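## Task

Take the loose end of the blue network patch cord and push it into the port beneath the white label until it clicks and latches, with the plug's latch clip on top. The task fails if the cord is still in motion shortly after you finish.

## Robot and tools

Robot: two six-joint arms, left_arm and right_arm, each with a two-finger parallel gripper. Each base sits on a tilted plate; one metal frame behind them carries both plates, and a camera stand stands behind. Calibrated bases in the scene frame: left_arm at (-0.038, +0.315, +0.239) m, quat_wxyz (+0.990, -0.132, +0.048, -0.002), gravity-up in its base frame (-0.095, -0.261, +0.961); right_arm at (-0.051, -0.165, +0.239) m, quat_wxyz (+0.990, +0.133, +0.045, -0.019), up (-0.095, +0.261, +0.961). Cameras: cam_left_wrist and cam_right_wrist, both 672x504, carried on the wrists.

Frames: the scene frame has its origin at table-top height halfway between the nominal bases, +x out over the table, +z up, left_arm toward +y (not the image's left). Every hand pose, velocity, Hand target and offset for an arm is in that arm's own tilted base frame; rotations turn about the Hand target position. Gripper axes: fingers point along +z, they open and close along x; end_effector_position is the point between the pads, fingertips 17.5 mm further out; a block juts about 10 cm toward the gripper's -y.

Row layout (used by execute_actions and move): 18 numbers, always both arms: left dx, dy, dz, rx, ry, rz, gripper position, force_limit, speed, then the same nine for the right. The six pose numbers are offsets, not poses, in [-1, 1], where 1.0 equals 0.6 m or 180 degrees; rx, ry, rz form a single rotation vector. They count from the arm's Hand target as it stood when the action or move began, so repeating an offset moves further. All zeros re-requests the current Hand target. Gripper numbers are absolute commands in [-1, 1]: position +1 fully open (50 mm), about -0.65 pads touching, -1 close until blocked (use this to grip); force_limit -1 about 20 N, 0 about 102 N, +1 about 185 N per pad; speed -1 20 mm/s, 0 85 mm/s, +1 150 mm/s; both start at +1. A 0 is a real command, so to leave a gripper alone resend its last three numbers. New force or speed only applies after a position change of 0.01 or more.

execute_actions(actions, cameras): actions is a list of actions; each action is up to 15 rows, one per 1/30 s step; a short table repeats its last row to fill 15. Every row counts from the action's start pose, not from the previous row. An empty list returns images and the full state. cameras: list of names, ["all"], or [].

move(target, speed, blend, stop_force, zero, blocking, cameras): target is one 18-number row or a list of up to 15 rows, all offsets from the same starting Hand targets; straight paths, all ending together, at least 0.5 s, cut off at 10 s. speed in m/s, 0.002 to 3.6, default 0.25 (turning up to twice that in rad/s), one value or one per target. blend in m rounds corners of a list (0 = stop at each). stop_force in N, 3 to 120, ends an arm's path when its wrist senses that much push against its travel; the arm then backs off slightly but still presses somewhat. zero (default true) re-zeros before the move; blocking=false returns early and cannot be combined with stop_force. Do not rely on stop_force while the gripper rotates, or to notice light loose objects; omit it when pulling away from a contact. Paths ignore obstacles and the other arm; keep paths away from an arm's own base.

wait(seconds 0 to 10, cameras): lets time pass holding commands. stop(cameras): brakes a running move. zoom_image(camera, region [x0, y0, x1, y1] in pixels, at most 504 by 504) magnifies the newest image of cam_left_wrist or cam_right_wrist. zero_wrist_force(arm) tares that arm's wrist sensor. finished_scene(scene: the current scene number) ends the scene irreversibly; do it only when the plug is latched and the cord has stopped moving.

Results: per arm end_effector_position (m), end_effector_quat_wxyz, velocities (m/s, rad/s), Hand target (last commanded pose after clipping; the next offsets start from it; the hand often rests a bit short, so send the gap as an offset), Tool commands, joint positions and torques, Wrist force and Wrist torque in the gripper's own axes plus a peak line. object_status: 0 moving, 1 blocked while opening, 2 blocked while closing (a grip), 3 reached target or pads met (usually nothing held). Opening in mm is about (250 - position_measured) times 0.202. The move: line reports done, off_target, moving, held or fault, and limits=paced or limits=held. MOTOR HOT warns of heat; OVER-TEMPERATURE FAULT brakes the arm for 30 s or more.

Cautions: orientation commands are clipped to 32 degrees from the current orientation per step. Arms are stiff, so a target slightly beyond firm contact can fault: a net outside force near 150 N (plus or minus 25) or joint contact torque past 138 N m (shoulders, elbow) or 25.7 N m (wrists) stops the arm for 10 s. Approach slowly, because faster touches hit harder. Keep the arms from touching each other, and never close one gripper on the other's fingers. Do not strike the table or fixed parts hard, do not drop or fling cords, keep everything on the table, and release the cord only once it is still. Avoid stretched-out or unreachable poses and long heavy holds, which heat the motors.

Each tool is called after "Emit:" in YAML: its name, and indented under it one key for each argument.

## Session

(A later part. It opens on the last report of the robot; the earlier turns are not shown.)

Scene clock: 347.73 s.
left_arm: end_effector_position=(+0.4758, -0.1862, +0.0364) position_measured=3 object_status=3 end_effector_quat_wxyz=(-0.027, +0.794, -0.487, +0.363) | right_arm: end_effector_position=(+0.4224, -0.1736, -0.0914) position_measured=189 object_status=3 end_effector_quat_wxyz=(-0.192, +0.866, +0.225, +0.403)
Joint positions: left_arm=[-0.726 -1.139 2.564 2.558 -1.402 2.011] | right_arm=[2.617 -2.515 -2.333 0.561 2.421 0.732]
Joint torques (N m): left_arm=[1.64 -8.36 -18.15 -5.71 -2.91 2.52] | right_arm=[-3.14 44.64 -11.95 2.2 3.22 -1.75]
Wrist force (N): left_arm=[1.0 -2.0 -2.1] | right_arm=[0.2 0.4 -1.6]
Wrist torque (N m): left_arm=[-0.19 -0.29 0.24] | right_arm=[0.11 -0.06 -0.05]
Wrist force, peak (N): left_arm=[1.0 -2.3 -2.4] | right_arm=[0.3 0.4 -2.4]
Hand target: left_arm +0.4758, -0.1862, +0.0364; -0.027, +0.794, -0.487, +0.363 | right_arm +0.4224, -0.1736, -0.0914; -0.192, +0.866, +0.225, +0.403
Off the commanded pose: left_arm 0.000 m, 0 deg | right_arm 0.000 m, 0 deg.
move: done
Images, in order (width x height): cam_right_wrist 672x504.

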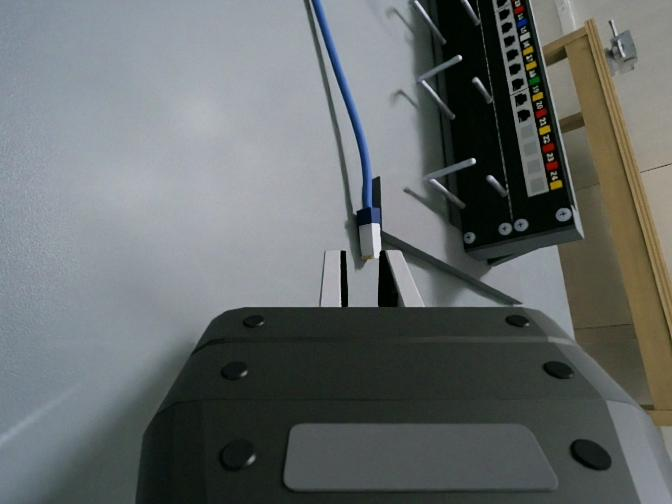

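Emit:
move:
  target:
    - [0,0,0,0,0,0,1,1,1,-0.0158,0.0435,0.16,0,0,0,-0.25,-0.9,-1]
    - [0,0,0,0,0,0,1,1,1,0.065,0.158,0.128,-0.384,0.117,0.3,-0.25,-0.9,-1]
  cameras: ["cam_right_wrist"]

Scene clock: 361.23 s.
left_arm: end_effector_position=(+0.4758, -0.1862, +0.0364) position_measured=3 object_status=3 end_effector_quat_wxyz=(-0.027, +0.794, -0.487, +0.363) | right_arm: end_effector_position=(+0.4614, -0.0788, -0.0146) position_measured=189 object_status=3 end_effector_quat_wxyz=(+0.126, +0.687, +0.713, -0.062)
Joint positions: left_arm=[-0.726 -1.139 2.564 2.558 -1.402 2.011] | right_arm=[3.426 -1.852 -2.33 -0.512 1.289 0.244]
Joint torques (N m): left_arm=[0.94 -8.89 -17.59 -5.64 -2.71 2.54] | right_arm=[15.34 17.26 20.31 1.66 -1.62 -1.88]
Wrist force (N): left_arm=[0.8 -2.1 -1.9] | right_arm=[-1.0 -0.1 -2.1]
Wrist torque (N m): left_arm=[-0.20 -0.26 0.25] | right_arm=[0.08 0.06 -0.15]
Wrist force, peak (N): left_arm=[0.8 -2.4 -2.5] | right_arm=[2.0 -0.5 -2.8]
Hand target: left_arm +0.4758, -0.1862, +0.0364; -0.027, +0.794, -0.487, +0.363 | right_arm +0.4614, -0.0788, -0.0146; +0.126, +0.687, +0.713, -0.062
Off the commanded pose: left_arm 0.000 m, 0 deg | right_arm 0.000 m, 0 deg.
move: done
Images, in order (width x height): cam_right_wrist 672x504.

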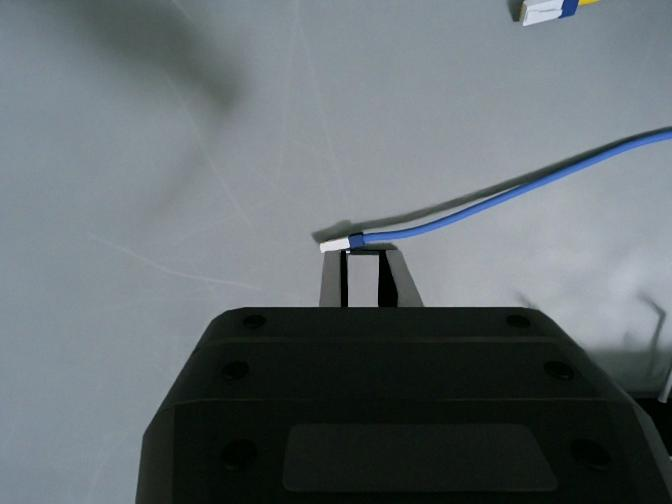

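Emit:
zoom_image:
  camera: "cam_right_wrist"
  region: [300, 210, 400, 280]

Scaled by 5.040 from the camera's 672x504 image, which has a finer 960x720 frame.

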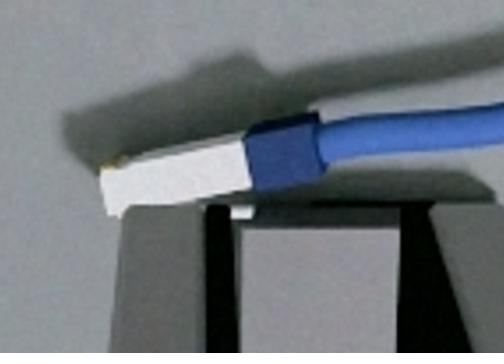

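Emit:
move:
  target: [0,0,0,0,0,0,1,1,1,0.029,0.03,-0.144,-0.1466,-0.338,-0.3466,1,-0.9,-1]
  cameras: ["cam_right_wrist"]

Scene clock: 405.83 s.
left_arm: end_effector_position=(+0.4758, -0.1862, +0.0364) position_measured=3 object_status=3 end_effector_quat_wxyz=(-0.027, +0.794, -0.487, +0.363) | right_arm: end_effector_position=(+0.4788, -0.0608, -0.1010) position_measured=3 object_status=3 end_effector_quat_wxyz=(+0.540, +0.833, +0.091, +0.075)
Joint positions: left_arm=[-0.726 -1.139 2.564 2.558 -1.402 2.011] | right_arm=[3.821 -2.365 -2.199 -0.907 0.593 2.451]
Joint torques (N m): left_arm=[0.69 -8.85 -17.29 -5.68 -2.69 2.37] | right_arm=[5.41 25.55 14.59 0.31 0.23 1.32]
Wrist force (N): left_arm=[0.6 -2.0 -1.8] | right_arm=[-0.6 -0.2 -3.9]
Wrist torque (N m): left_arm=[-0.17 -0.23 0.24] | right_arm=[0.12 0.08 -0.46]
Wrist force, peak (N): left_arm=[0.9 -2.4 -2.2] | right_arm=[-0.6 -0.2 -3.9]
Hand target: left_arm +0.4758, -0.1862, +0.0364; -0.027, +0.794, -0.487, +0.363 | right_arm +0.4788, -0.0608, -0.1010; +0.540, +0.833, +0.091, +0.075
Off the commanded pose: left_arm 0.000 m, 0 deg | right_arm 0.000 m, 0 deg.
move: done
Images, in order (width x height): cam_right_wrist 672x504.

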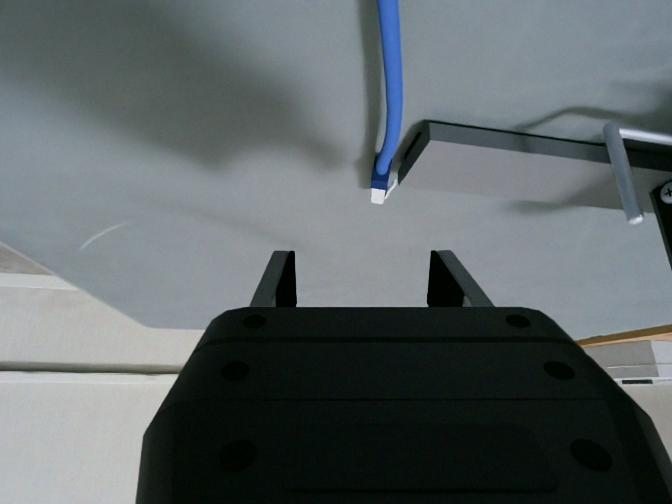

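Emit:
move:
  target: [0,0,0,0,0,0,1,1,1,0.0312,-0.0372,-0.0752,0,0,0,1,-0.9,-1]
  speed: 0.1
  stop_force: 6
  cameras: ["cam_right_wrist"]

Emit:
zoom_image:
  camera: "cam_right_wrist"
  region: [270, 150, 450, 320]

Scene clock: 412.57 s.
left_arm: end_effector_position=(+0.4758, -0.1862, +0.0364) position_measured=3 object_status=3 end_effector_quat_wxyz=(-0.027, +0.794, -0.487, +0.363) | right_arm: end_effector_position=(+0.4966, -0.0823, -0.1443) position_measured=3 object_status=3 end_effector_quat_wxyz=(+0.540, +0.833, +0.091, +0.074)
Joint positions: left_arm=[-0.726 -1.139 2.564 2.558 -1.402 2.011] | right_arm=[3.758 -2.505 -2.144 -0.748 0.55 2.364]
Joint torques (N m): left_arm=[0.95 -10.46 -17.79 -5.44 -2.6 2.5] | right_arm=[22.04 45.84 -2.85 0.53 -2.55 1.19]
Wrist force (N): left_arm=[0.8 -1.9 -2.1] | right_arm=[-0.6 0.4 -3.6]
Wrist torque (N m): left_arm=[-0.16 -0.26 0.24] | right_arm=[0.21 0.09 -0.45]
Wrist force, peak (N): left_arm=[1.0 -2.3 -2.3] | right_arm=[-8.8 28.8 -31.8]
Hand target: left_arm +0.4758, -0.1862, +0.0364; -0.027, +0.794, -0.487, +0.363 | right_arm +0.4966, -0.0823, -0.1443; +0.540, +0.833, +0.091, +0.074 (not the last commanded pose)
Off the commanded pose: left_arm 0.000 m, 0 deg | right_arm 0.002 m, 0 deg.
move: contact (right_arm)
Images, in order (width x height): cam_right_wrist 672x504.

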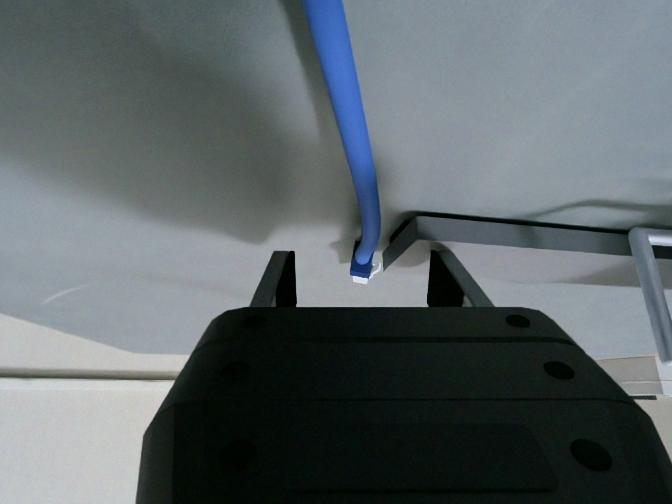

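Scaled by 2.800 from the camera's 672x504 image, which has a finer 960x720 frame.

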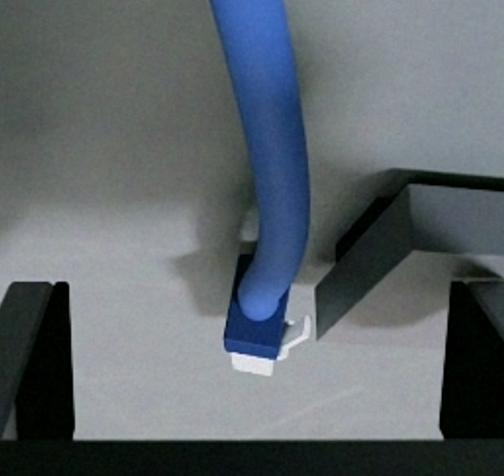

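Emit:
move:
  target:
    - [0,0,0,0,0,0,1,1,1,-0.001,0.0026,0.0096,0,0,0,0,-0.9,-1]
    - [0,0,0,0,0,0,1,1,1,-0.009,0.056,-0.003,0,0,0,0,-0.9,-1]
  speed: 0.05
  cameras: ["cam_right_wrist"]

Emit:
zoom_image:
  camera: "cam_right_wrist"
  region: [270, 150, 450, 320]

Scene clock: 419.17 s.
left_arm: end_effector_position=(+0.4758, -0.1862, +0.0364) position_measured=3 object_status=3 end_effector_quat_wxyz=(-0.027, +0.794, -0.487, +0.363) | right_arm: end_effector_position=(+0.4912, -0.0488, -0.1461) position_measured=152 object_status=0 end_effector_quat_wxyz=(+0.540, +0.833, +0.091, +0.074)
Joint positions: left_arm=[-0.726 -1.139 2.564 2.558 -1.402 2.011] | right_arm=[3.825 -2.497 -2.116 -0.863 0.595 2.457]
Joint torques (N m): left_arm=[1.06 -10.39 -18.28 -5.72 -2.78 2.46] | right_arm=[21.91 28.22 12.76 0.04 0.22 1.23]
Wrist force (N): left_arm=[0.9 -1.9 -2.0] | right_arm=[-0.7 0.4 -3.7]
Wrist torque (N m): left_arm=[-0.16 -0.28 0.24] | right_arm=[0.22 0.10 -0.45]
Wrist force, peak (N): left_arm=[1.1 -2.4 -2.2] | right_arm=[-0.7 0.0 -4.2]
Hand target: left_arm +0.4758, -0.1862, +0.0364; -0.027, +0.794, -0.487, +0.363 | right_arm +0.4912, -0.0487, -0.1461; +0.540, +0.833, +0.091, +0.074
Off the commanded pose: left_arm 0.000 m, 0 deg | right_arm 0.000 m, 0 deg.
move: done
Images, in order (width x height): cam_right_wrist 672x504.

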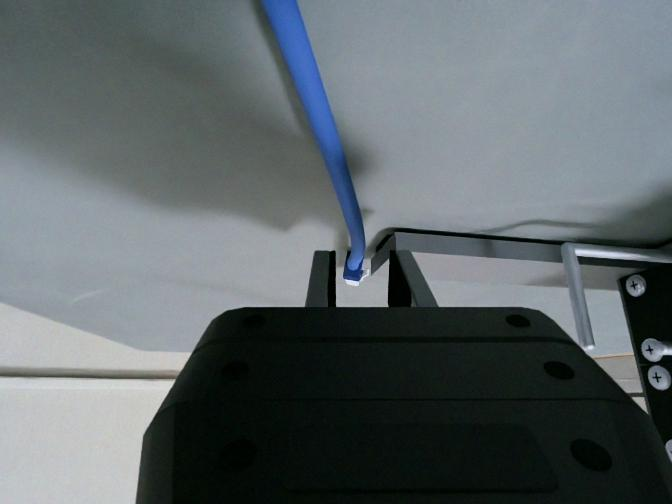

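Scaled by 2.800 from the camera's 672x504 image, which has a finer 960x720 frame.

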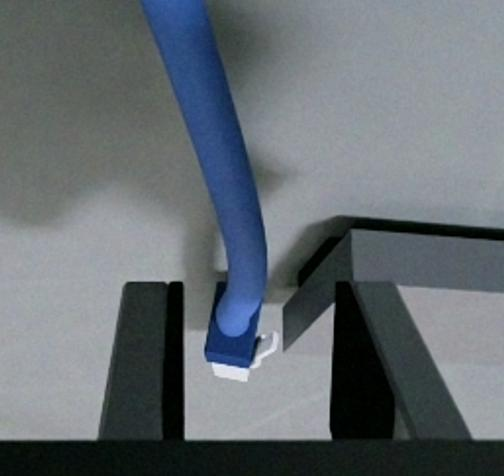

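Emit:
move:
  target:
    - [0,0,0,0,0,0,1,1,1,-0.0032,0.0087,0.032,0,0,0,0,-0.9,-1]
    - [0,0,0,0,0,0,1,1,1,-0.047,0.1157,-0.02,0,0,0,0,-0.9,-1]
  speed: 0.1
  cameras: ["cam_right_wrist"]

Emit:
move:
  target: [0,0,0,0,0,0,1,1,1,0.0035,-0.0095,-0.035,0,0,0,0,-0.9,-1]
  speed: 0.012
  stop_force: 3
  cameras: ["cam_right_wrist"]

Scene clock: 437.87 s.
left_arm: end_effector_position=(+0.4758, -0.1862, +0.0364) position_measured=3 object_status=3 end_effector_quat_wxyz=(-0.027, +0.794, -0.487, +0.363) | right_arm: end_effector_position=(+0.4630, +0.0206, -0.1581) position_measured=152 object_status=3 end_effector_quat_wxyz=(+0.540, +0.833, +0.091, +0.074)
Joint positions: left_arm=[-0.726 -1.139 2.564 2.558 -1.402 2.011] | right_arm=[3.978 -2.51 -2.068 -1.034 0.709 2.627]
Joint torques (N m): left_arm=[0.8 -9.16 -16.39 -5.81 -2.73 2.43] | right_arm=[23.21 28.17 14.34 -0.25 0.56 1.24]
Wrist force (N): left_arm=[1.0 -2.0 -2.1] | right_arm=[-0.7 0.2 -4.0]
Wrist torque (N m): left_arm=[-0.19 -0.29 0.24] | right_arm=[0.20 0.09 -0.44]
Wrist force, peak (N): left_arm=[1.2 -2.5 -2.0] | right_arm=[-0.9 -0.5 -4.5]
Hand target: left_arm +0.4758, -0.1862, +0.0364; -0.027, +0.794, -0.487, +0.363 | right_arm +0.4630, +0.0207, -0.1581; +0.540, +0.833, +0.091, +0.074
Off the commanded pose: left_arm 0.000 m, 0 deg | right_arm 0.000 m, 0 deg.
move: done
Images, in order (width x height): cam_right_wrist 672x504.

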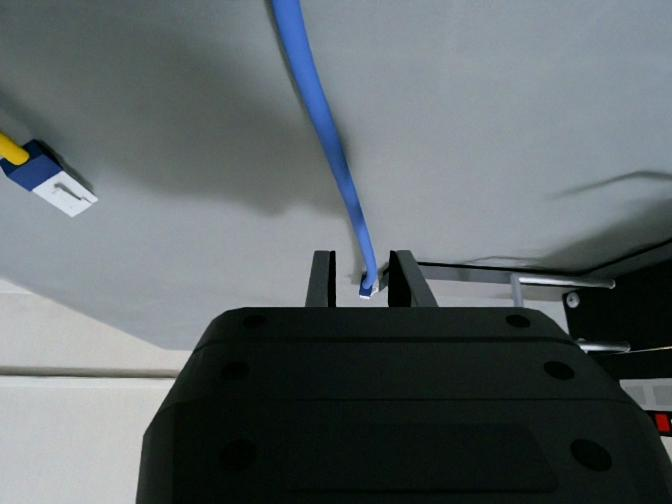

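Scene clock: 440.47 s.
left_arm: end_effector_position=(+0.4758, -0.1862, +0.0364) position_measured=3 object_status=3 end_effector_quat_wxyz=(-0.027, +0.794, -0.487, +0.363) | right_arm: end_effector_position=(+0.4651, +0.0150, -0.1791) position_measured=152 object_status=3 end_effector_quat_wxyz=(+0.540, +0.833, +0.091, +0.074)
Joint positions: left_arm=[-0.726 -1.139 2.564 2.558 -1.402 2.011] | right_arm=[3.967 -2.566 -2.051 -0.986 0.7 2.616]
Joint torques (N m): left_arm=[1.44 -8.76 -17.32 -5.72 -2.63 2.21] | right_arm=[6.97 29.45 14 2.6 -2.37 -1.85]
Wrist force (N): left_arm=[0.9 -1.9 -1.8] | right_arm=[-0.7 0.4 -3.8]
Wrist torque (N m): left_arm=[-0.18 -0.28 0.23] | right_arm=[0.24 0.10 -0.34]
Wrist force, peak (N): left_arm=[1.1 -2.2 -2.3] | right_arm=[-0.6 0.6 -4.0]
Hand target: left_arm +0.4758, -0.1862, +0.0364; -0.027, +0.794, -0.487, +0.363 | right_arm +0.4651, +0.0150, -0.1791; +0.540, +0.833, +0.091, +0.074
Off the commanded pose: left_arm 0.000 m, 0 deg | right_arm 0.000 m, 0 deg.
move: done
Images, in order (width x height): cam_right_wrist 672x504.

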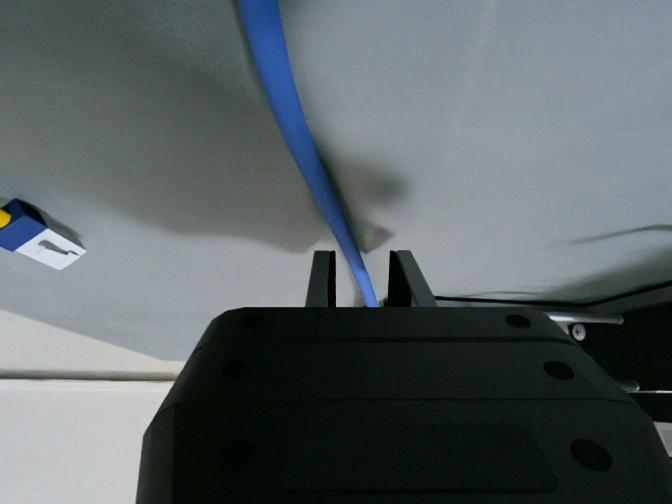

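Emit:
move:
  target: [0,0,0,0,0,0,1,1,1,0,0,0,0,0,0,-1,-0.9,-1]

Emit:
wait:
  seconds: 0.7
  cameras: ["cam_right_wrist"]

Scene clock: 444.17 s.
left_arm: end_effector_position=(+0.4758, -0.1862, +0.0364) position_measured=3 object_status=3 end_effector_quat_wxyz=(-0.027, +0.794, -0.487, +0.363) | right_arm: end_effector_position=(+0.4651, +0.0150, -0.1791) position_measured=251 object_status=3 end_effector_quat_wxyz=(+0.540, +0.833, +0.091, +0.074)
Joint positions: left_arm=[-0.726 -1.139 2.564 2.558 -1.402 2.011] | right_arm=[3.967 -2.566 -2.051 -0.986 0.7 2.616]
Joint torques (N m): left_arm=[1.07 -9.23 -16.61 -5.45 -2.55 2.31] | right_arm=[6.62 29.52 13.72 2.53 -2.36 -1.9]
Wrist force (N): left_arm=[0.9 -2.2 -2.0] | right_arm=[-0.5 0.4 -3.8]
Wrist torque (N m): left_arm=[-0.23 -0.28 0.23] | right_arm=[0.23 0.07 -0.35]
Wrist force, peak (N): left_arm=[0.8 -2.2 -2.4] | right_arm=[-0.6 0.5 -4.0]
Hand target: left_arm +0.4758, -0.1862, +0.0364; -0.027, +0.794, -0.487, +0.363 | right_arm +0.4651, +0.0150, -0.1791; +0.540, +0.833, +0.091, +0.074
Off the commanded pose: left_arm 0.000 m, 0 deg | right_arm 0.000 m, 0 deg.
move: done

Scene clock: 444.87 s.
left_arm: end_effector_position=(+0.4758, -0.1862, +0.0364) position_measured=3 object_status=3 end_effector_quat_wxyz=(-0.027, +0.794, -0.487, +0.363) | right_arm: end_effector_position=(+0.4651, +0.0150, -0.1791) position_measured=251 object_status=3 end_effector_quat_wxyz=(+0.540, +0.833, +0.091, +0.074)
Joint positions: left_arm=[-0.726 -1.139 2.564 2.558 -1.402 2.011] | right_arm=[3.967 -2.566 -2.051 -0.986 0.7 2.616]
Joint torques (N m): left_arm=[1.47 -9.39 -17.31 -5.67 -2.52 2.32] | right_arm=[6.93 29.26 13.35 2.48 -2.38 -1.81]
Wrist force (N): left_arm=[0.8 -2.2 -2.1] | right_arm=[-0.7 0.3 -3.7]
Wrist torque (N m): left_arm=[-0.22 -0.27 0.24] | right_arm=[0.21 0.10 -0.34]
Wrist force, peak (N): left_arm=[1.0 -2.2 -2.0] | right_arm=[-0.5 0.6 -3.9]
Hand target: left_arm +0.4758, -0.1862, +0.0364; -0.027, +0.794, -0.487, +0.363 | right_arm +0.4651, +0.0150, -0.1791; +0.540, +0.833, +0.091, +0.074
Tool commands: left_gripper/position=+1.0 left_gripper/force_limit=+1.0 left_gripper/speed=+1.0 right_gripper/position=-1.0 right_gripper/force_limit=-0.9 right_gripper/speed=-1.0
Off the commanded pose: left_arm 0.000 m, 0 deg | right_arm 0.000 m, 0 deg.
wait: 0.70 s; at rest by 0.17 s
Images, in order (width x height): cam_right_wrist 672x504.

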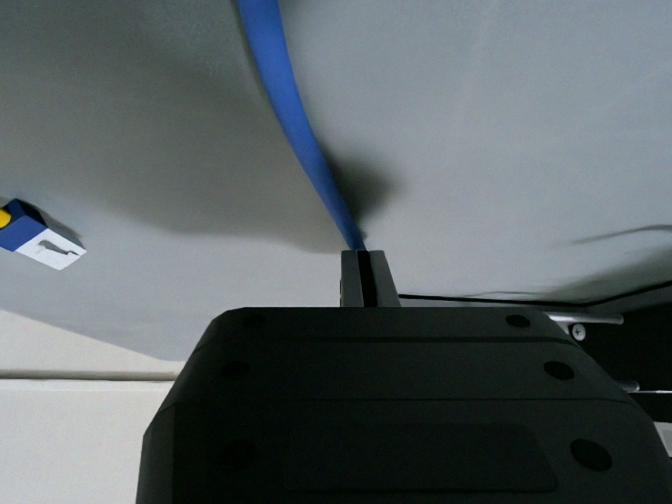

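Emit:
move:
  target:
    - [0,0,0,0,0,0,1,1,1,-0.0016,0.0044,0.016,0,0,0,0.001,-0.9,-1]
    - [0,0,0,0,0,0,1,1,1,-0.0016,0.0044,0.016,0.135,0.0434,-0.0096,0.001,-0.9,-1]

Emit:
move:
  target: [0,0,0,0,0,0,1,1,1,0.004,-0.011,-0.04,0,0,0,0.001,-0.9,-1]
  speed: 0.012
  stop_force: 3
  cameras: ["cam_right_wrist"]

Scene clock: 451.67 s.
left_arm: end_effector_position=(+0.4758, -0.1862, +0.0364) position_measured=3 object_status=3 end_effector_quat_wxyz=(-0.027, +0.794, -0.487, +0.363) | right_arm: end_effector_position=(+0.4641, +0.0176, -0.1695) position_measured=152 object_status=3 end_effector_quat_wxyz=(+0.347, +0.933, +0.097, +0.027)
Joint positions: left_arm=[-0.726 -1.139 2.564 2.558 -1.402 2.011] | right_arm=[3.83 -2.385 -2.198 -0.524 0.964 2.177]
Joint torques (N m): left_arm=[1.08 -8.93 -16.5 -5.65 -2.58 2.35] | right_arm=[6.19 44.19 -0.01 3.79 0.51 -1.88]
Wrist force (N): left_arm=[0.6 -2.0 -2.2] | right_arm=[-0.6 0.5 -3.0]
Wrist torque (N m): left_arm=[-0.17 -0.24 0.23] | right_arm=[0.22 0.02 -0.27]
Wrist force, peak (N): left_arm=[0.8 -2.2 -2.5] | right_arm=[-0.8 0.6 -4.1]
Hand target: left_arm +0.4758, -0.1862, +0.0364; -0.027, +0.794, -0.487, +0.363 | right_arm +0.4641, +0.0176, -0.1695; +0.347, +0.933, +0.097, +0.027
Off the commanded pose: left_arm 0.000 m, 0 deg | right_arm 0.000 m, 0 deg.
move: done

Scene clock: 454.00 s.
left_arm: end_effector_position=(+0.4758, -0.1862, +0.0364) position_measured=3 object_status=3 end_effector_quat_wxyz=(-0.027, +0.794, -0.487, +0.363) | right_arm: end_effector_position=(+0.4656, +0.0135, -0.1845) position_measured=152 object_status=3 end_effector_quat_wxyz=(+0.347, +0.933, +0.097, +0.027)
Joint positions: left_arm=[-0.726 -1.139 2.564 2.558 -1.402 2.011] | right_arm=[3.82 -2.43 -2.187 -0.485 0.96 2.167]
Joint torques (N m): left_arm=[1.78 -8.3 -15.52 -5.56 -2.64 2.39] | right_arm=[21.21 44.47 -1.56 1.06 0.68 1.22]
Wrist force (N): left_arm=[0.7 -1.9 -1.8] | right_arm=[-1.2 1.5 -5.0]
Wrist torque (N m): left_arm=[-0.18 -0.25 0.24] | right_arm=[0.29 0.01 -0.29]
Wrist force, peak (N): left_arm=[0.9 -2.2 -2.3] | right_arm=[-12.0 11.5 -33.3]
Hand target: left_arm +0.4758, -0.1862, +0.0364; -0.027, +0.794, -0.487, +0.363 | right_arm +0.4656, +0.0135, -0.1845; +0.347, +0.933, +0.097, +0.027 (not the last commanded pose)
Off the commanded pose: left_arm 0.000 m, 0 deg | right_arm 0.009 m, 0 deg.
move: contact (right_arm)
Images, in order (width x height): cam_right_wrist 672x504.

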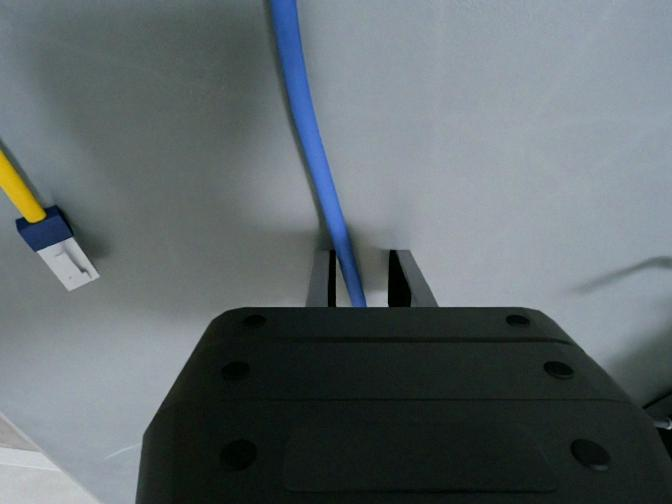

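Emit:
move:
  target: [0,0,0,0,0,0,1,1,1,-0.0001,0.0003,0.0012,0,0,0,-1,-0.9,-1]

Emit:
wait:
  seconds: 1
  cameras: ["cam_right_wrist"]

Scene clock: 456.50 s.
left_arm: end_effector_position=(+0.4758, -0.1862, +0.0364) position_measured=3 object_status=3 end_effector_quat_wxyz=(-0.027, +0.794, -0.487, +0.363) | right_arm: end_effector_position=(+0.4656, +0.0137, -0.1837) position_measured=227 object_status=0 end_effector_quat_wxyz=(+0.347, +0.933, +0.097, +0.027)
Joint positions: left_arm=[-0.726 -1.139 2.564 2.558 -1.402 2.011] | right_arm=[3.821 -2.427 -2.188 -0.487 0.96 2.167]
Joint torques (N m): left_arm=[0.88 -9.99 -16.93 -5.64 -2.56 2.41] | right_arm=[21.7 44.78 -1.09 0.99 0.58 1.23]
Wrist force (N): left_arm=[0.8 -2.0 -2.2] | right_arm=[-0.5 0.9 -2.9]
Wrist torque (N m): left_arm=[-0.18 -0.26 0.23] | right_arm=[0.26 -0.01 -0.37]
Wrist force, peak (N): left_arm=[1.2 -2.2 -2.2] | right_arm=[-1.3 1.5 -5.3]
Hand target: left_arm +0.4758, -0.1862, +0.0364; -0.027, +0.794, -0.487, +0.363 | right_arm +0.4656, +0.0137, -0.1837; +0.347, +0.933, +0.097, +0.027
Off the commanded pose: left_arm 0.000 m, 0 deg | right_arm 0.000 m, 0 deg.
move: done

Scene clock: 457.50 s.
left_arm: end_effector_position=(+0.4758, -0.1862, +0.0364) position_measured=3 object_status=3 end_effector_quat_wxyz=(-0.027, +0.794, -0.487, +0.363) | right_arm: end_effector_position=(+0.4656, +0.0137, -0.1837) position_measured=227 object_status=2 end_effector_quat_wxyz=(+0.347, +0.933, +0.097, +0.027)
Joint positions: left_arm=[-0.726 -1.139 2.564 2.558 -1.402 2.011] | right_arm=[3.821 -2.427 -2.188 -0.487 0.96 2.167]
Joint torques (N m): left_arm=[0.63 -8.64 -16.34 -5.55 -2.55 2.42] | right_arm=[21.71 44.57 -1.17 1.06 0.24 1.22]
Wrist force (N): left_arm=[0.9 -1.9 -2.1] | right_arm=[-0.6 0.8 -3.1]
Wrist torque (N m): left_arm=[-0.16 -0.27 0.23] | right_arm=[0.26 0.00 -0.38]
Wrist force, peak (N): left_arm=[1.1 -2.1 -2.4] | right_arm=[-0.6 1.1 -3.1]
Hand target: left_arm +0.4758, -0.1862, +0.0364; -0.027, +0.794, -0.487, +0.363 | right_arm +0.4656, +0.0137, -0.1837; +0.347, +0.933, +0.097, +0.027
Tool commands: left_gripper/position=+1.0 left_gripper/force_limit=+1.0 left_gripper/speed=+1.0 right_gripper/position=-1.0 right_gripper/force_limit=-0.9 right_gripper/speed=-1.0
Off the commanded pose: left_arm 0.000 m, 0 deg | right_arm 0.000 m, 0 deg.
wait: 1.00 s; at rest by 0.17 s
Images, in order (width x height): cam_right_wrist 672x504.

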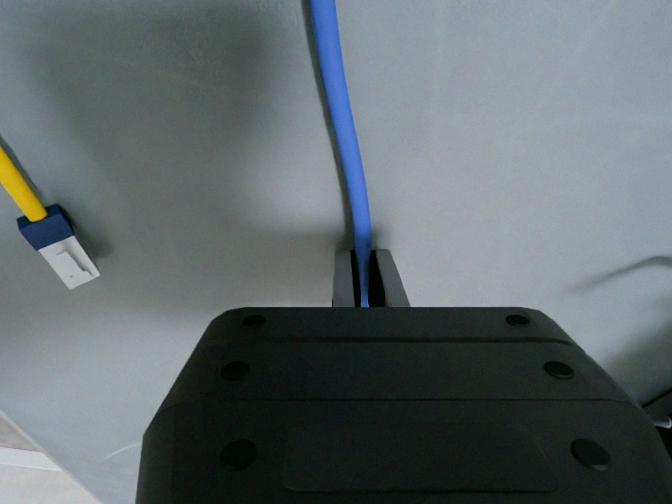

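Emit:
move:
  target:
    - [0,0,0,0,0,0,1,1,1,-0.0317,0.087,0.32,0,0,0,-1,-0.9,-1]
    - [0,0,0,0,0,0,1,1,1,-0.0317,0.087,0.32,0.0863,-0.4735,0.137,-1,-0.9,-1]
  cameras: ["all"]

Scene clock: 466.53 s.
left_arm: end_effector_position=(+0.4758, -0.1862, +0.0364) position_measured=3 object_status=3 end_effector_quat_wxyz=(-0.027, +0.794, -0.487, +0.363) | right_arm: end_effector_position=(+0.4456, +0.0658, +0.0087) position_measured=227 object_status=2 end_effector_quat_wxyz=(+0.252, +0.759, +0.017, +0.600)
Joint positions: left_arm=[-0.726 -1.139 2.564 2.558 -1.402 2.011] | right_arm=[4.332 -2.721 -2.725 0.772 0.154 2.683]
Joint torques (N m): left_arm=[1.43 -9.9 -16.48 -5.57 -2.58 2.28] | right_arm=[3.22 34.74 -14.75 1.79 -0.75 1.42]
Wrist force (N): left_arm=[0.7 -1.9 -2.2] | right_arm=[1.1 1.8 -3.4]
Wrist torque (N m): left_arm=[-0.17 -0.25 0.24] | right_arm=[0.40 -0.20 -0.28]
Wrist force, peak (N): left_arm=[1.1 -2.4 -2.2] | right_arm=[-0.5 1.8 -4.9]
Hand target: left_arm +0.4758, -0.1862, +0.0364; -0.027, +0.794, -0.487, +0.363 | right_arm +0.4456, +0.0658, +0.0087; +0.252, +0.759, +0.017, +0.600 (not the last commanded pose)
Off the commanded pose: left_arm 0.000 m, 0 deg | right_arm 0.001 m, 19 deg.
led back after a hold (right arm): the arm was led back toward your command in small steps, so it may still be short of it.
move: held (right_arm; a check stopped the path); path passed 1 of 2 targets; limits=held
pose unreachable (right arm): on one or more control steps of this call, first in action 0 (counted from 0), this arm could not follow its commanded pose, so it was not sent that pose on those steps. It may still have moved: this result reports where it is.
cause: moving toward the commanded pose would bring two parts of the arm too close to each other (its base or mounting and another part of the arm, with joints 1 (shoulder pan) to 3 (elbow) between them, 15 mm apart when it was first held).

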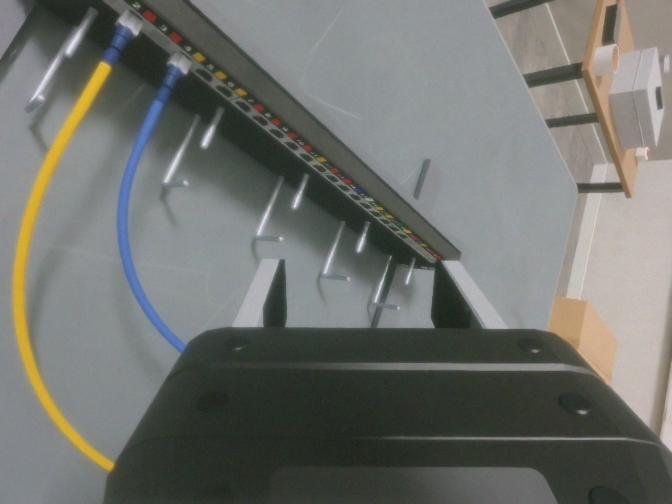

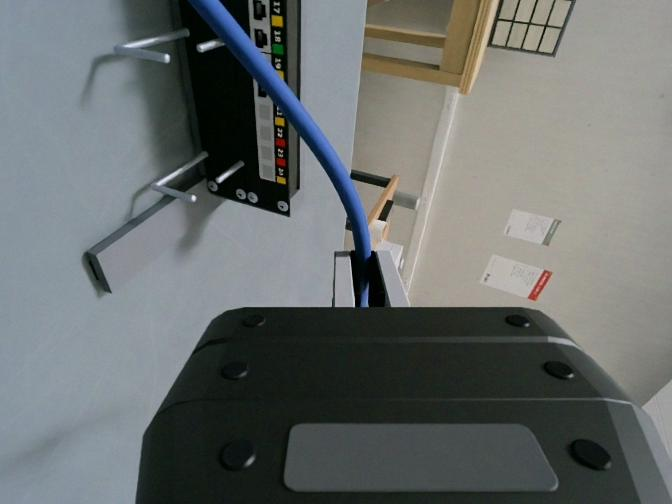

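Emit:
move:
  target:
    - [0,0,0,0,0,0,1,1,1,0.07,0,0.01,0,0,0,-1,-0.9,-1]
    - [0,0,0,0,0,0,1,1,1,0.08,0,0.02,0.0653,0.0471,0.4724,-1,-0.9,-1]
  cameras: ["all"]

Scene clock: 475.70 s.
left_arm: end_effector_position=(+0.4758, -0.1862, +0.0364) position_measured=3 object_status=3 end_effector_quat_wxyz=(-0.027, +0.794, -0.487, +0.363) | right_arm: end_effector_position=(+0.4921, +0.0640, +0.0198) position_measured=227 object_status=2 end_effector_quat_wxyz=(-0.118, +0.700, +0.350, +0.612)
Joint positions: left_arm=[-0.726 -1.139 2.564 2.558 -1.402 2.011] | right_arm=[3.296 -2.682 -2.373 1.657 2.057 1.175]
Joint torques (N m): left_arm=[0.53 -9.07 -16.57 -5.6 -2.57 2.37] | right_arm=[18.42 24.65 -12.77 4.35 -0.65 1.31]
Wrist force (N): left_arm=[0.8 -2.3 -2.0] | right_arm=[0.6 1.7 -2.6]
Wrist torque (N m): left_arm=[-0.21 -0.27 0.24] | right_arm=[0.35 -0.07 -0.24]
Wrist force, peak (N): left_arm=[1.2 -2.3 -2.3] | right_arm=[-1.6 6.0 -3.7]
Hand target: left_arm +0.4758, -0.1862, +0.0364; -0.027, +0.794, -0.487, +0.363 | right_arm +0.4921, +0.0640, +0.0198; -0.118, +0.700, +0.350, +0.612 (not the last commanded pose)
Off the commanded pose: left_arm 0.000 m, 0 deg | right_arm 0.002 m, 28 deg.
move: held (right_arm; a check stopped the path); path passed 1 of 2 targets; limits=held
pose unreachable (right arm): on one or more control steps of this call, first in action 0 (counted from 0), this arm could not follow its commanded pose, so it was not sent that pose on those steps. It may still have moved: this result reports where it is.
cause: moving toward the commanded pose would bring two parts of the arm too close to each other (its gripper and another part of the arm, with joints 4 (wrist 1) to 6 (wrist 3) between them, 9 mm apart when it was first held).

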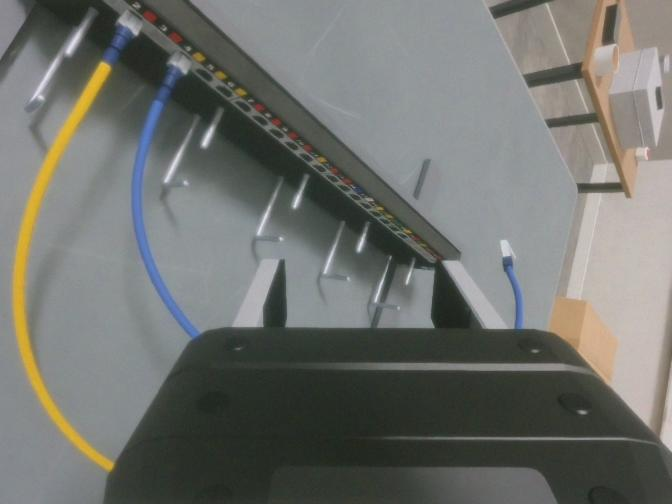

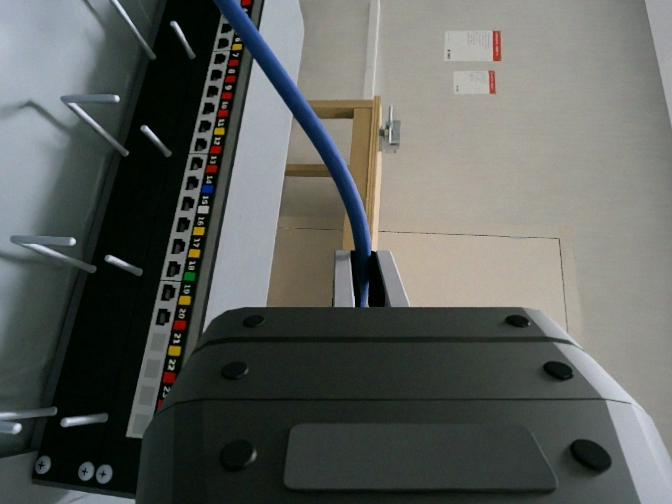

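Emit:
zoom_image:
  camera: "cam_left_wrist"
  region: [460, 210, 570, 340]

Scaled by 3.877 from the camera's 672x504 image, which has a finer 960x720 frame.

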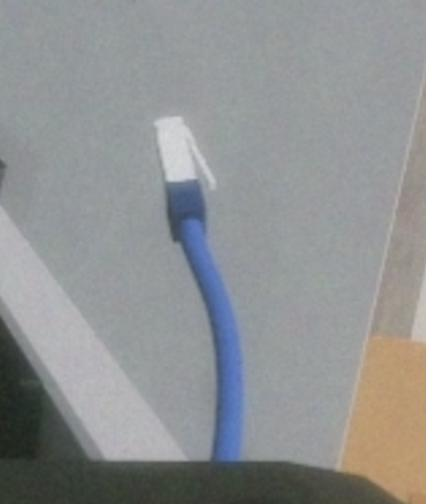

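Emit:
move:
  target:
    - [0,0,0,0,0,0,1,1,1,0.08,0.1167,-0.024,0,0,0,-1,-0.9,-1]
    - [0,0,0,0,0,0,1,1,1,0.08,0.1167,-0.024,0.02,0.016,0.152,-1,-0.9,-1]
  cameras: ["all"]

Emit:
zoom_image:
  camera: "cam_left_wrist"
  region: [350, 130, 510, 290]

Scene clock: 488.90 s.
left_arm: end_effector_position=(+0.4758, -0.1862, +0.0364) position_measured=3 object_status=3 end_effector_quat_wxyz=(-0.027, +0.794, -0.487, +0.363) | right_arm: end_effector_position=(+0.5405, +0.1328, +0.0061) position_measured=227 object_status=2 end_effector_quat_wxyz=(-0.209, +0.656, +0.422, +0.590)
Joint positions: left_arm=[-0.726 -1.139 2.564 2.558 -1.402 2.011] | right_arm=[3.316 -2.666 -2.144 1.376 2.288 1.144]
Joint torques (N m): left_arm=[1.27 -7.96 -15.13 -5.57 -2.42 2.19] | right_arm=[19.62 29.1 -8.34 4.15 -0.55 1.31]
Wrist force (N): left_arm=[0.9 -2.2 -2.0] | right_arm=[0.7 1.8 -2.8]
Wrist torque (N m): left_arm=[-0.21 -0.27 0.23] | right_arm=[0.35 -0.05 -0.24]
Wrist force, peak (N): left_arm=[0.8 -2.2 -2.4] | right_arm=[-0.4 4.5 -2.9]
Hand target: left_arm +0.4758, -0.1862, +0.0364; -0.027, +0.794, -0.487, +0.363 | right_arm +0.5405, +0.1328, +0.0061; -0.209, +0.656, +0.422, +0.590 (not the last commanded pose)
Off the commanded pose: left_arm 0.000 m, 0 deg | right_arm 0.001 m, 13 deg.
move: held (right_arm; a check stopped the path); path passed 1 of 2 targets; limits=held
pose unreachable (right arm): on one or more control steps of this call, first in action 0 (counted from 0), this arm could not follow its commanded pose, so it was not sent that pose on those steps. It may still have moved: this result reports where it is.
cause: moving toward the commanded pose would bring two parts of the arm too close to each other (its gripper and another part of the arm, with joints 4 (wrist 1) to 6 (wrist 3) between them, 7 mm apart when it was first held).

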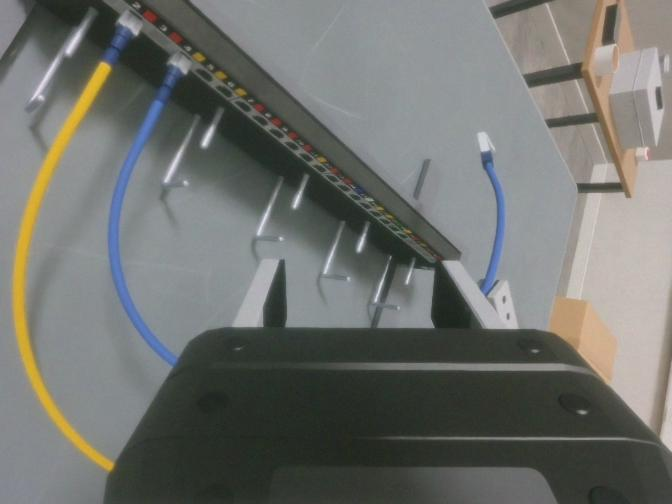

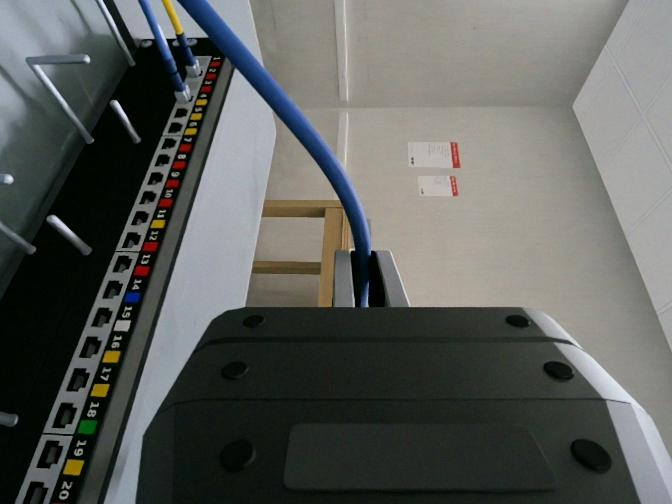

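Scaled by 3.150 from the camera's 672x504 image, which has a finer 960x720 frame.

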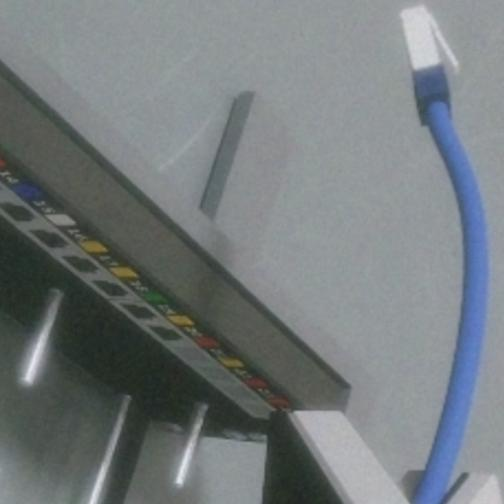

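Emit:
move:
  target:
    - [-0.007,0.003,0.243,0,0,0,1,1,1,0,0,0,0,0,0,-1,-0.9,-1]
    - [-0.007,0.003,0.243,-0.2485,0.0902,0.789,1,1,1,0,0,0,0,0,0,-1,-0.9,-1]
    - [0.216,-0.199,0.175,-0.2485,0.0902,0.789,1,1,1,0,0,0,0,0,0,-1,-0.9,-1]
  speed: 0.3
  cameras: ["all"]

Scene clock: 503.93 s.
left_arm: end_effector_position=(+0.6054, -0.3056, +0.1414) position_measured=3 object_status=3 end_effector_quat_wxyz=(-0.060, +0.699, +0.701, +0.127) | right_arm: end_effector_position=(+0.5405, +0.1328, +0.0061) position_measured=227 object_status=2 end_effector_quat_wxyz=(-0.209, +0.656, +0.422, +0.590)
Joint positions: left_arm=[-0.765 -1.057 1.397 4.49 -1.314 -0.784] | right_arm=[3.316 -2.666 -2.144 1.377 2.288 1.144]
Joint torques (N m): left_arm=[-2.43 -27.2 -36.36 -0.8 -2.57 2.56] | right_arm=[20.48 29.26 -8.3 4.1 -0.48 1.27]
Wrist force (N): left_arm=[-1.8 -3.1 -2.6] | right_arm=[0.6 1.9 -2.7]
Wrist torque (N m): left_arm=[-0.36 -0.01 0.03] | right_arm=[0.36 -0.03 -0.24]
Wrist force, peak (N): left_arm=[2.3 -3.4 -4.3] | right_arm=[0.4 2.0 -2.9]
Hand target: left_arm +0.6054, -0.3056, +0.1414; -0.060, +0.699, +0.701, +0.127 | right_arm +0.5405, +0.1328, +0.0061; -0.209, +0.656, +0.422, +0.590
Off the commanded pose: left_arm 0.000 m, 0 deg | right_arm 0.000 m, 0 deg.
move: done

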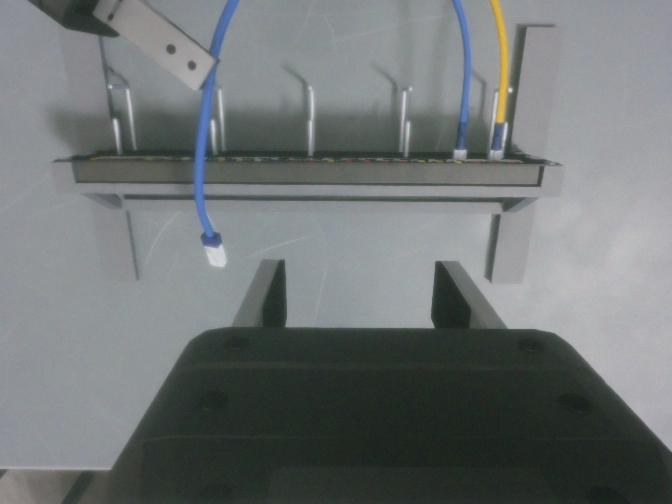

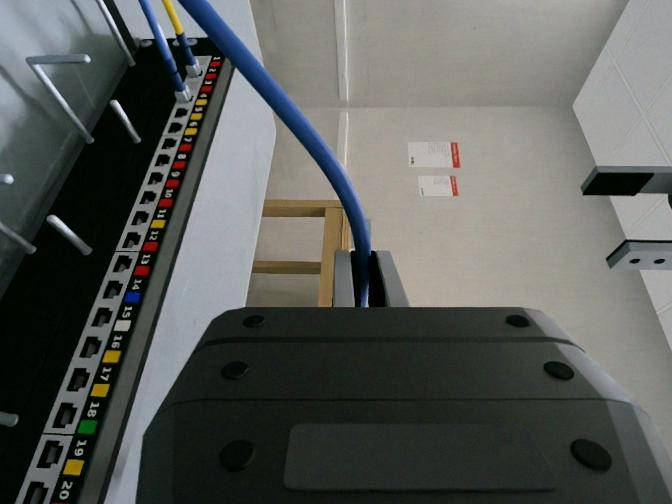

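Emit:
zoom_image:
  camera: "cam_left_wrist"
  region: [170, 130, 270, 280]

Scaled by 3.360 from the camera's 672x504 image, which has a finer 960x720 frame.

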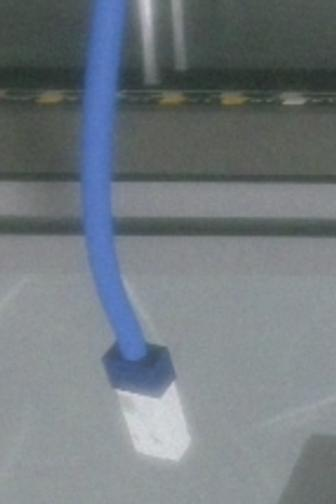

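Emit:
move:
  target: [0.052,-0.1175,-0.2005,0,0,0,1,1,1,0,0,0,0,0,0,-1,-0.9,-1]
  speed: 0.12
  cameras: ["all"]

Emit:
zoom_image:
  camera: "cam_left_wrist"
  region: [270, 130, 430, 300]

Scene clock: 515.60 s.
left_arm: end_effector_position=(+0.6366, -0.3761, +0.0211) position_measured=3 object_status=3 end_effector_quat_wxyz=(-0.060, +0.699, +0.701, +0.127) | right_arm: end_effector_position=(+0.5405, +0.1328, +0.0061) position_measured=227 object_status=2 end_effector_quat_wxyz=(-0.209, +0.656, +0.422, +0.590)
Joint positions: left_arm=[-0.805 -0.793 1.277 4.356 -1.319 -0.824] | right_arm=[3.316 -2.666 -2.144 1.377 2.288 1.144]
Joint torques (N m): left_arm=[-27.67 -35.31 -34.31 -4.81 -2.49 -2.01] | right_arm=[19.96 29.7 -8.42 4.19 -0.44 1.18]
Wrist force (N): left_arm=[-1.5 -3.0 -2.5] | right_arm=[0.3 1.8 -2.8]
Wrist torque (N m): left_arm=[-0.35 -0.06 0.15] | right_arm=[0.35 0.00 -0.24]
Wrist force, peak (N): left_arm=[-2.3 -3.2 -2.7] | right_arm=[0.5 1.9 -2.9]
Hand target: left_arm +0.6366, -0.3761, +0.0211; -0.060, +0.699, +0.701, +0.127 | right_arm +0.5405, +0.1328, +0.0061; -0.209, +0.656, +0.422, +0.590
Off the commanded pose: left_arm 0.000 m, 0 deg | right_arm 0.000 m, 0 deg.
move: done

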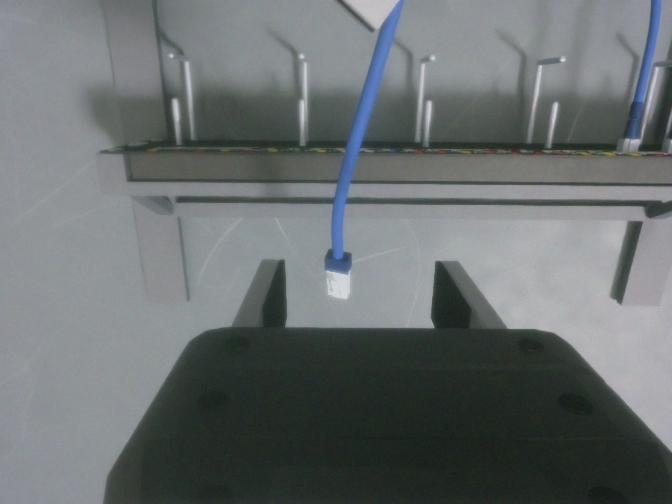

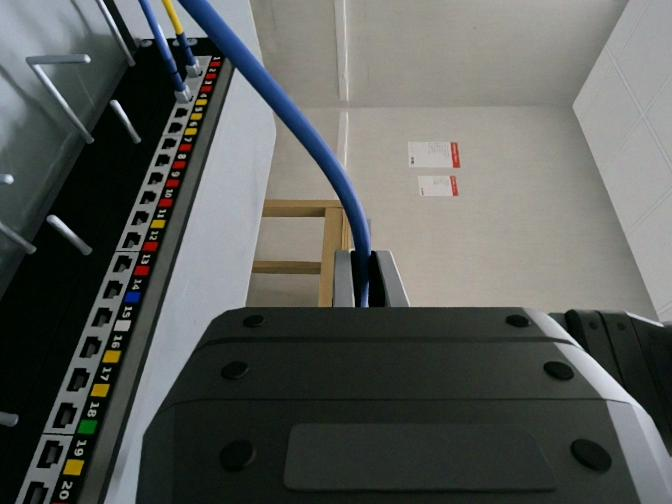

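Scaled by 2.965 from the camera's 672x504 image, which has a finer 960x720 frame.

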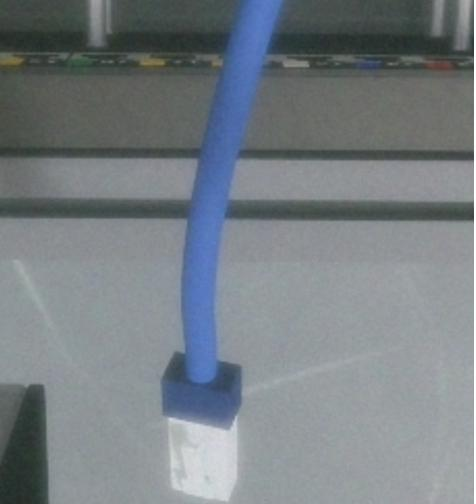

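Emit:
move:
  target: [0.0098,0,-0.051,0,0,0,1,1,1,0,0,0,0,0,0,-1,-0.9,-1]
  speed: 0.06
  cameras: ["cam_left_wrist"]

Emit:
zoom_image:
  camera: "cam_left_wrist"
  region: [270, 180, 430, 340]

Scene clock: 521.17 s.
left_arm: end_effector_position=(+0.6425, -0.3761, -0.0095) position_measured=3 object_status=3 end_effector_quat_wxyz=(-0.060, +0.699, +0.701, +0.127) | right_arm: end_effector_position=(+0.5405, +0.1328, +0.0061) position_measured=227 object_status=2 end_effector_quat_wxyz=(-0.209, +0.656, +0.422, +0.590)
Joint positions: left_arm=[-0.799 -0.746 1.277 4.307 -1.318 -0.818] | right_arm=[3.316 -2.666 -2.144 1.377 2.288 1.144]
Joint torques (N m): left_arm=[-5.79 -35.97 -33.63 -4.77 2.42 2.74] | right_arm=[20.08 29.5 -8.24 4.14 -0.51 1.29]
Wrist force (N): left_arm=[-2.0 -3.1 -2.5] | right_arm=[0.6 1.7 -2.9]
Wrist torque (N m): left_arm=[-0.37 0.02 0.03] | right_arm=[0.34 -0.04 -0.24]
Wrist force, peak (N): left_arm=[-1.9 -3.4 -2.7] | right_arm=[0.4 1.8 -3.0]
Hand target: left_arm +0.6425, -0.3761, -0.0095; -0.060, +0.699, +0.701, +0.127 | right_arm +0.5405, +0.1328, +0.0061; -0.209, +0.656, +0.422, +0.590
Off the commanded pose: left_arm 0.000 m, 0 deg | right_arm 0.000 m, 0 deg.
move: done
Images, in order (width x height): cam_left_wrist 672x504.

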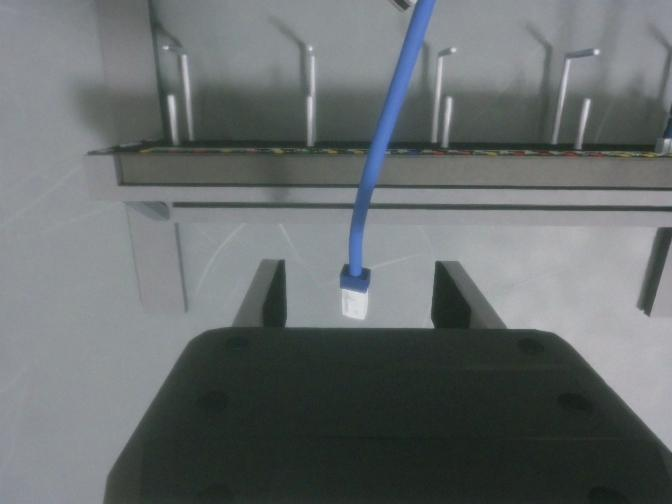

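Scaled by 3.150 from the camera's 672x504 image, which has a finer 960x720 frame.

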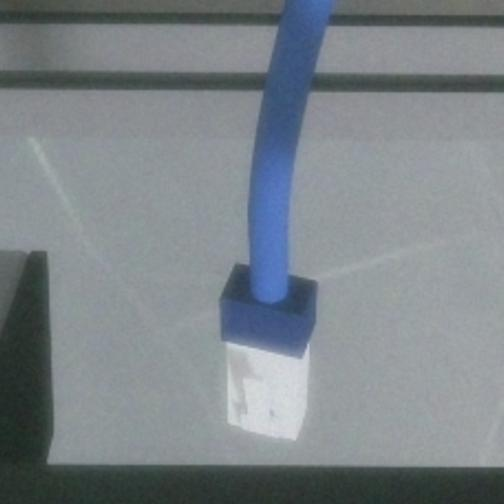

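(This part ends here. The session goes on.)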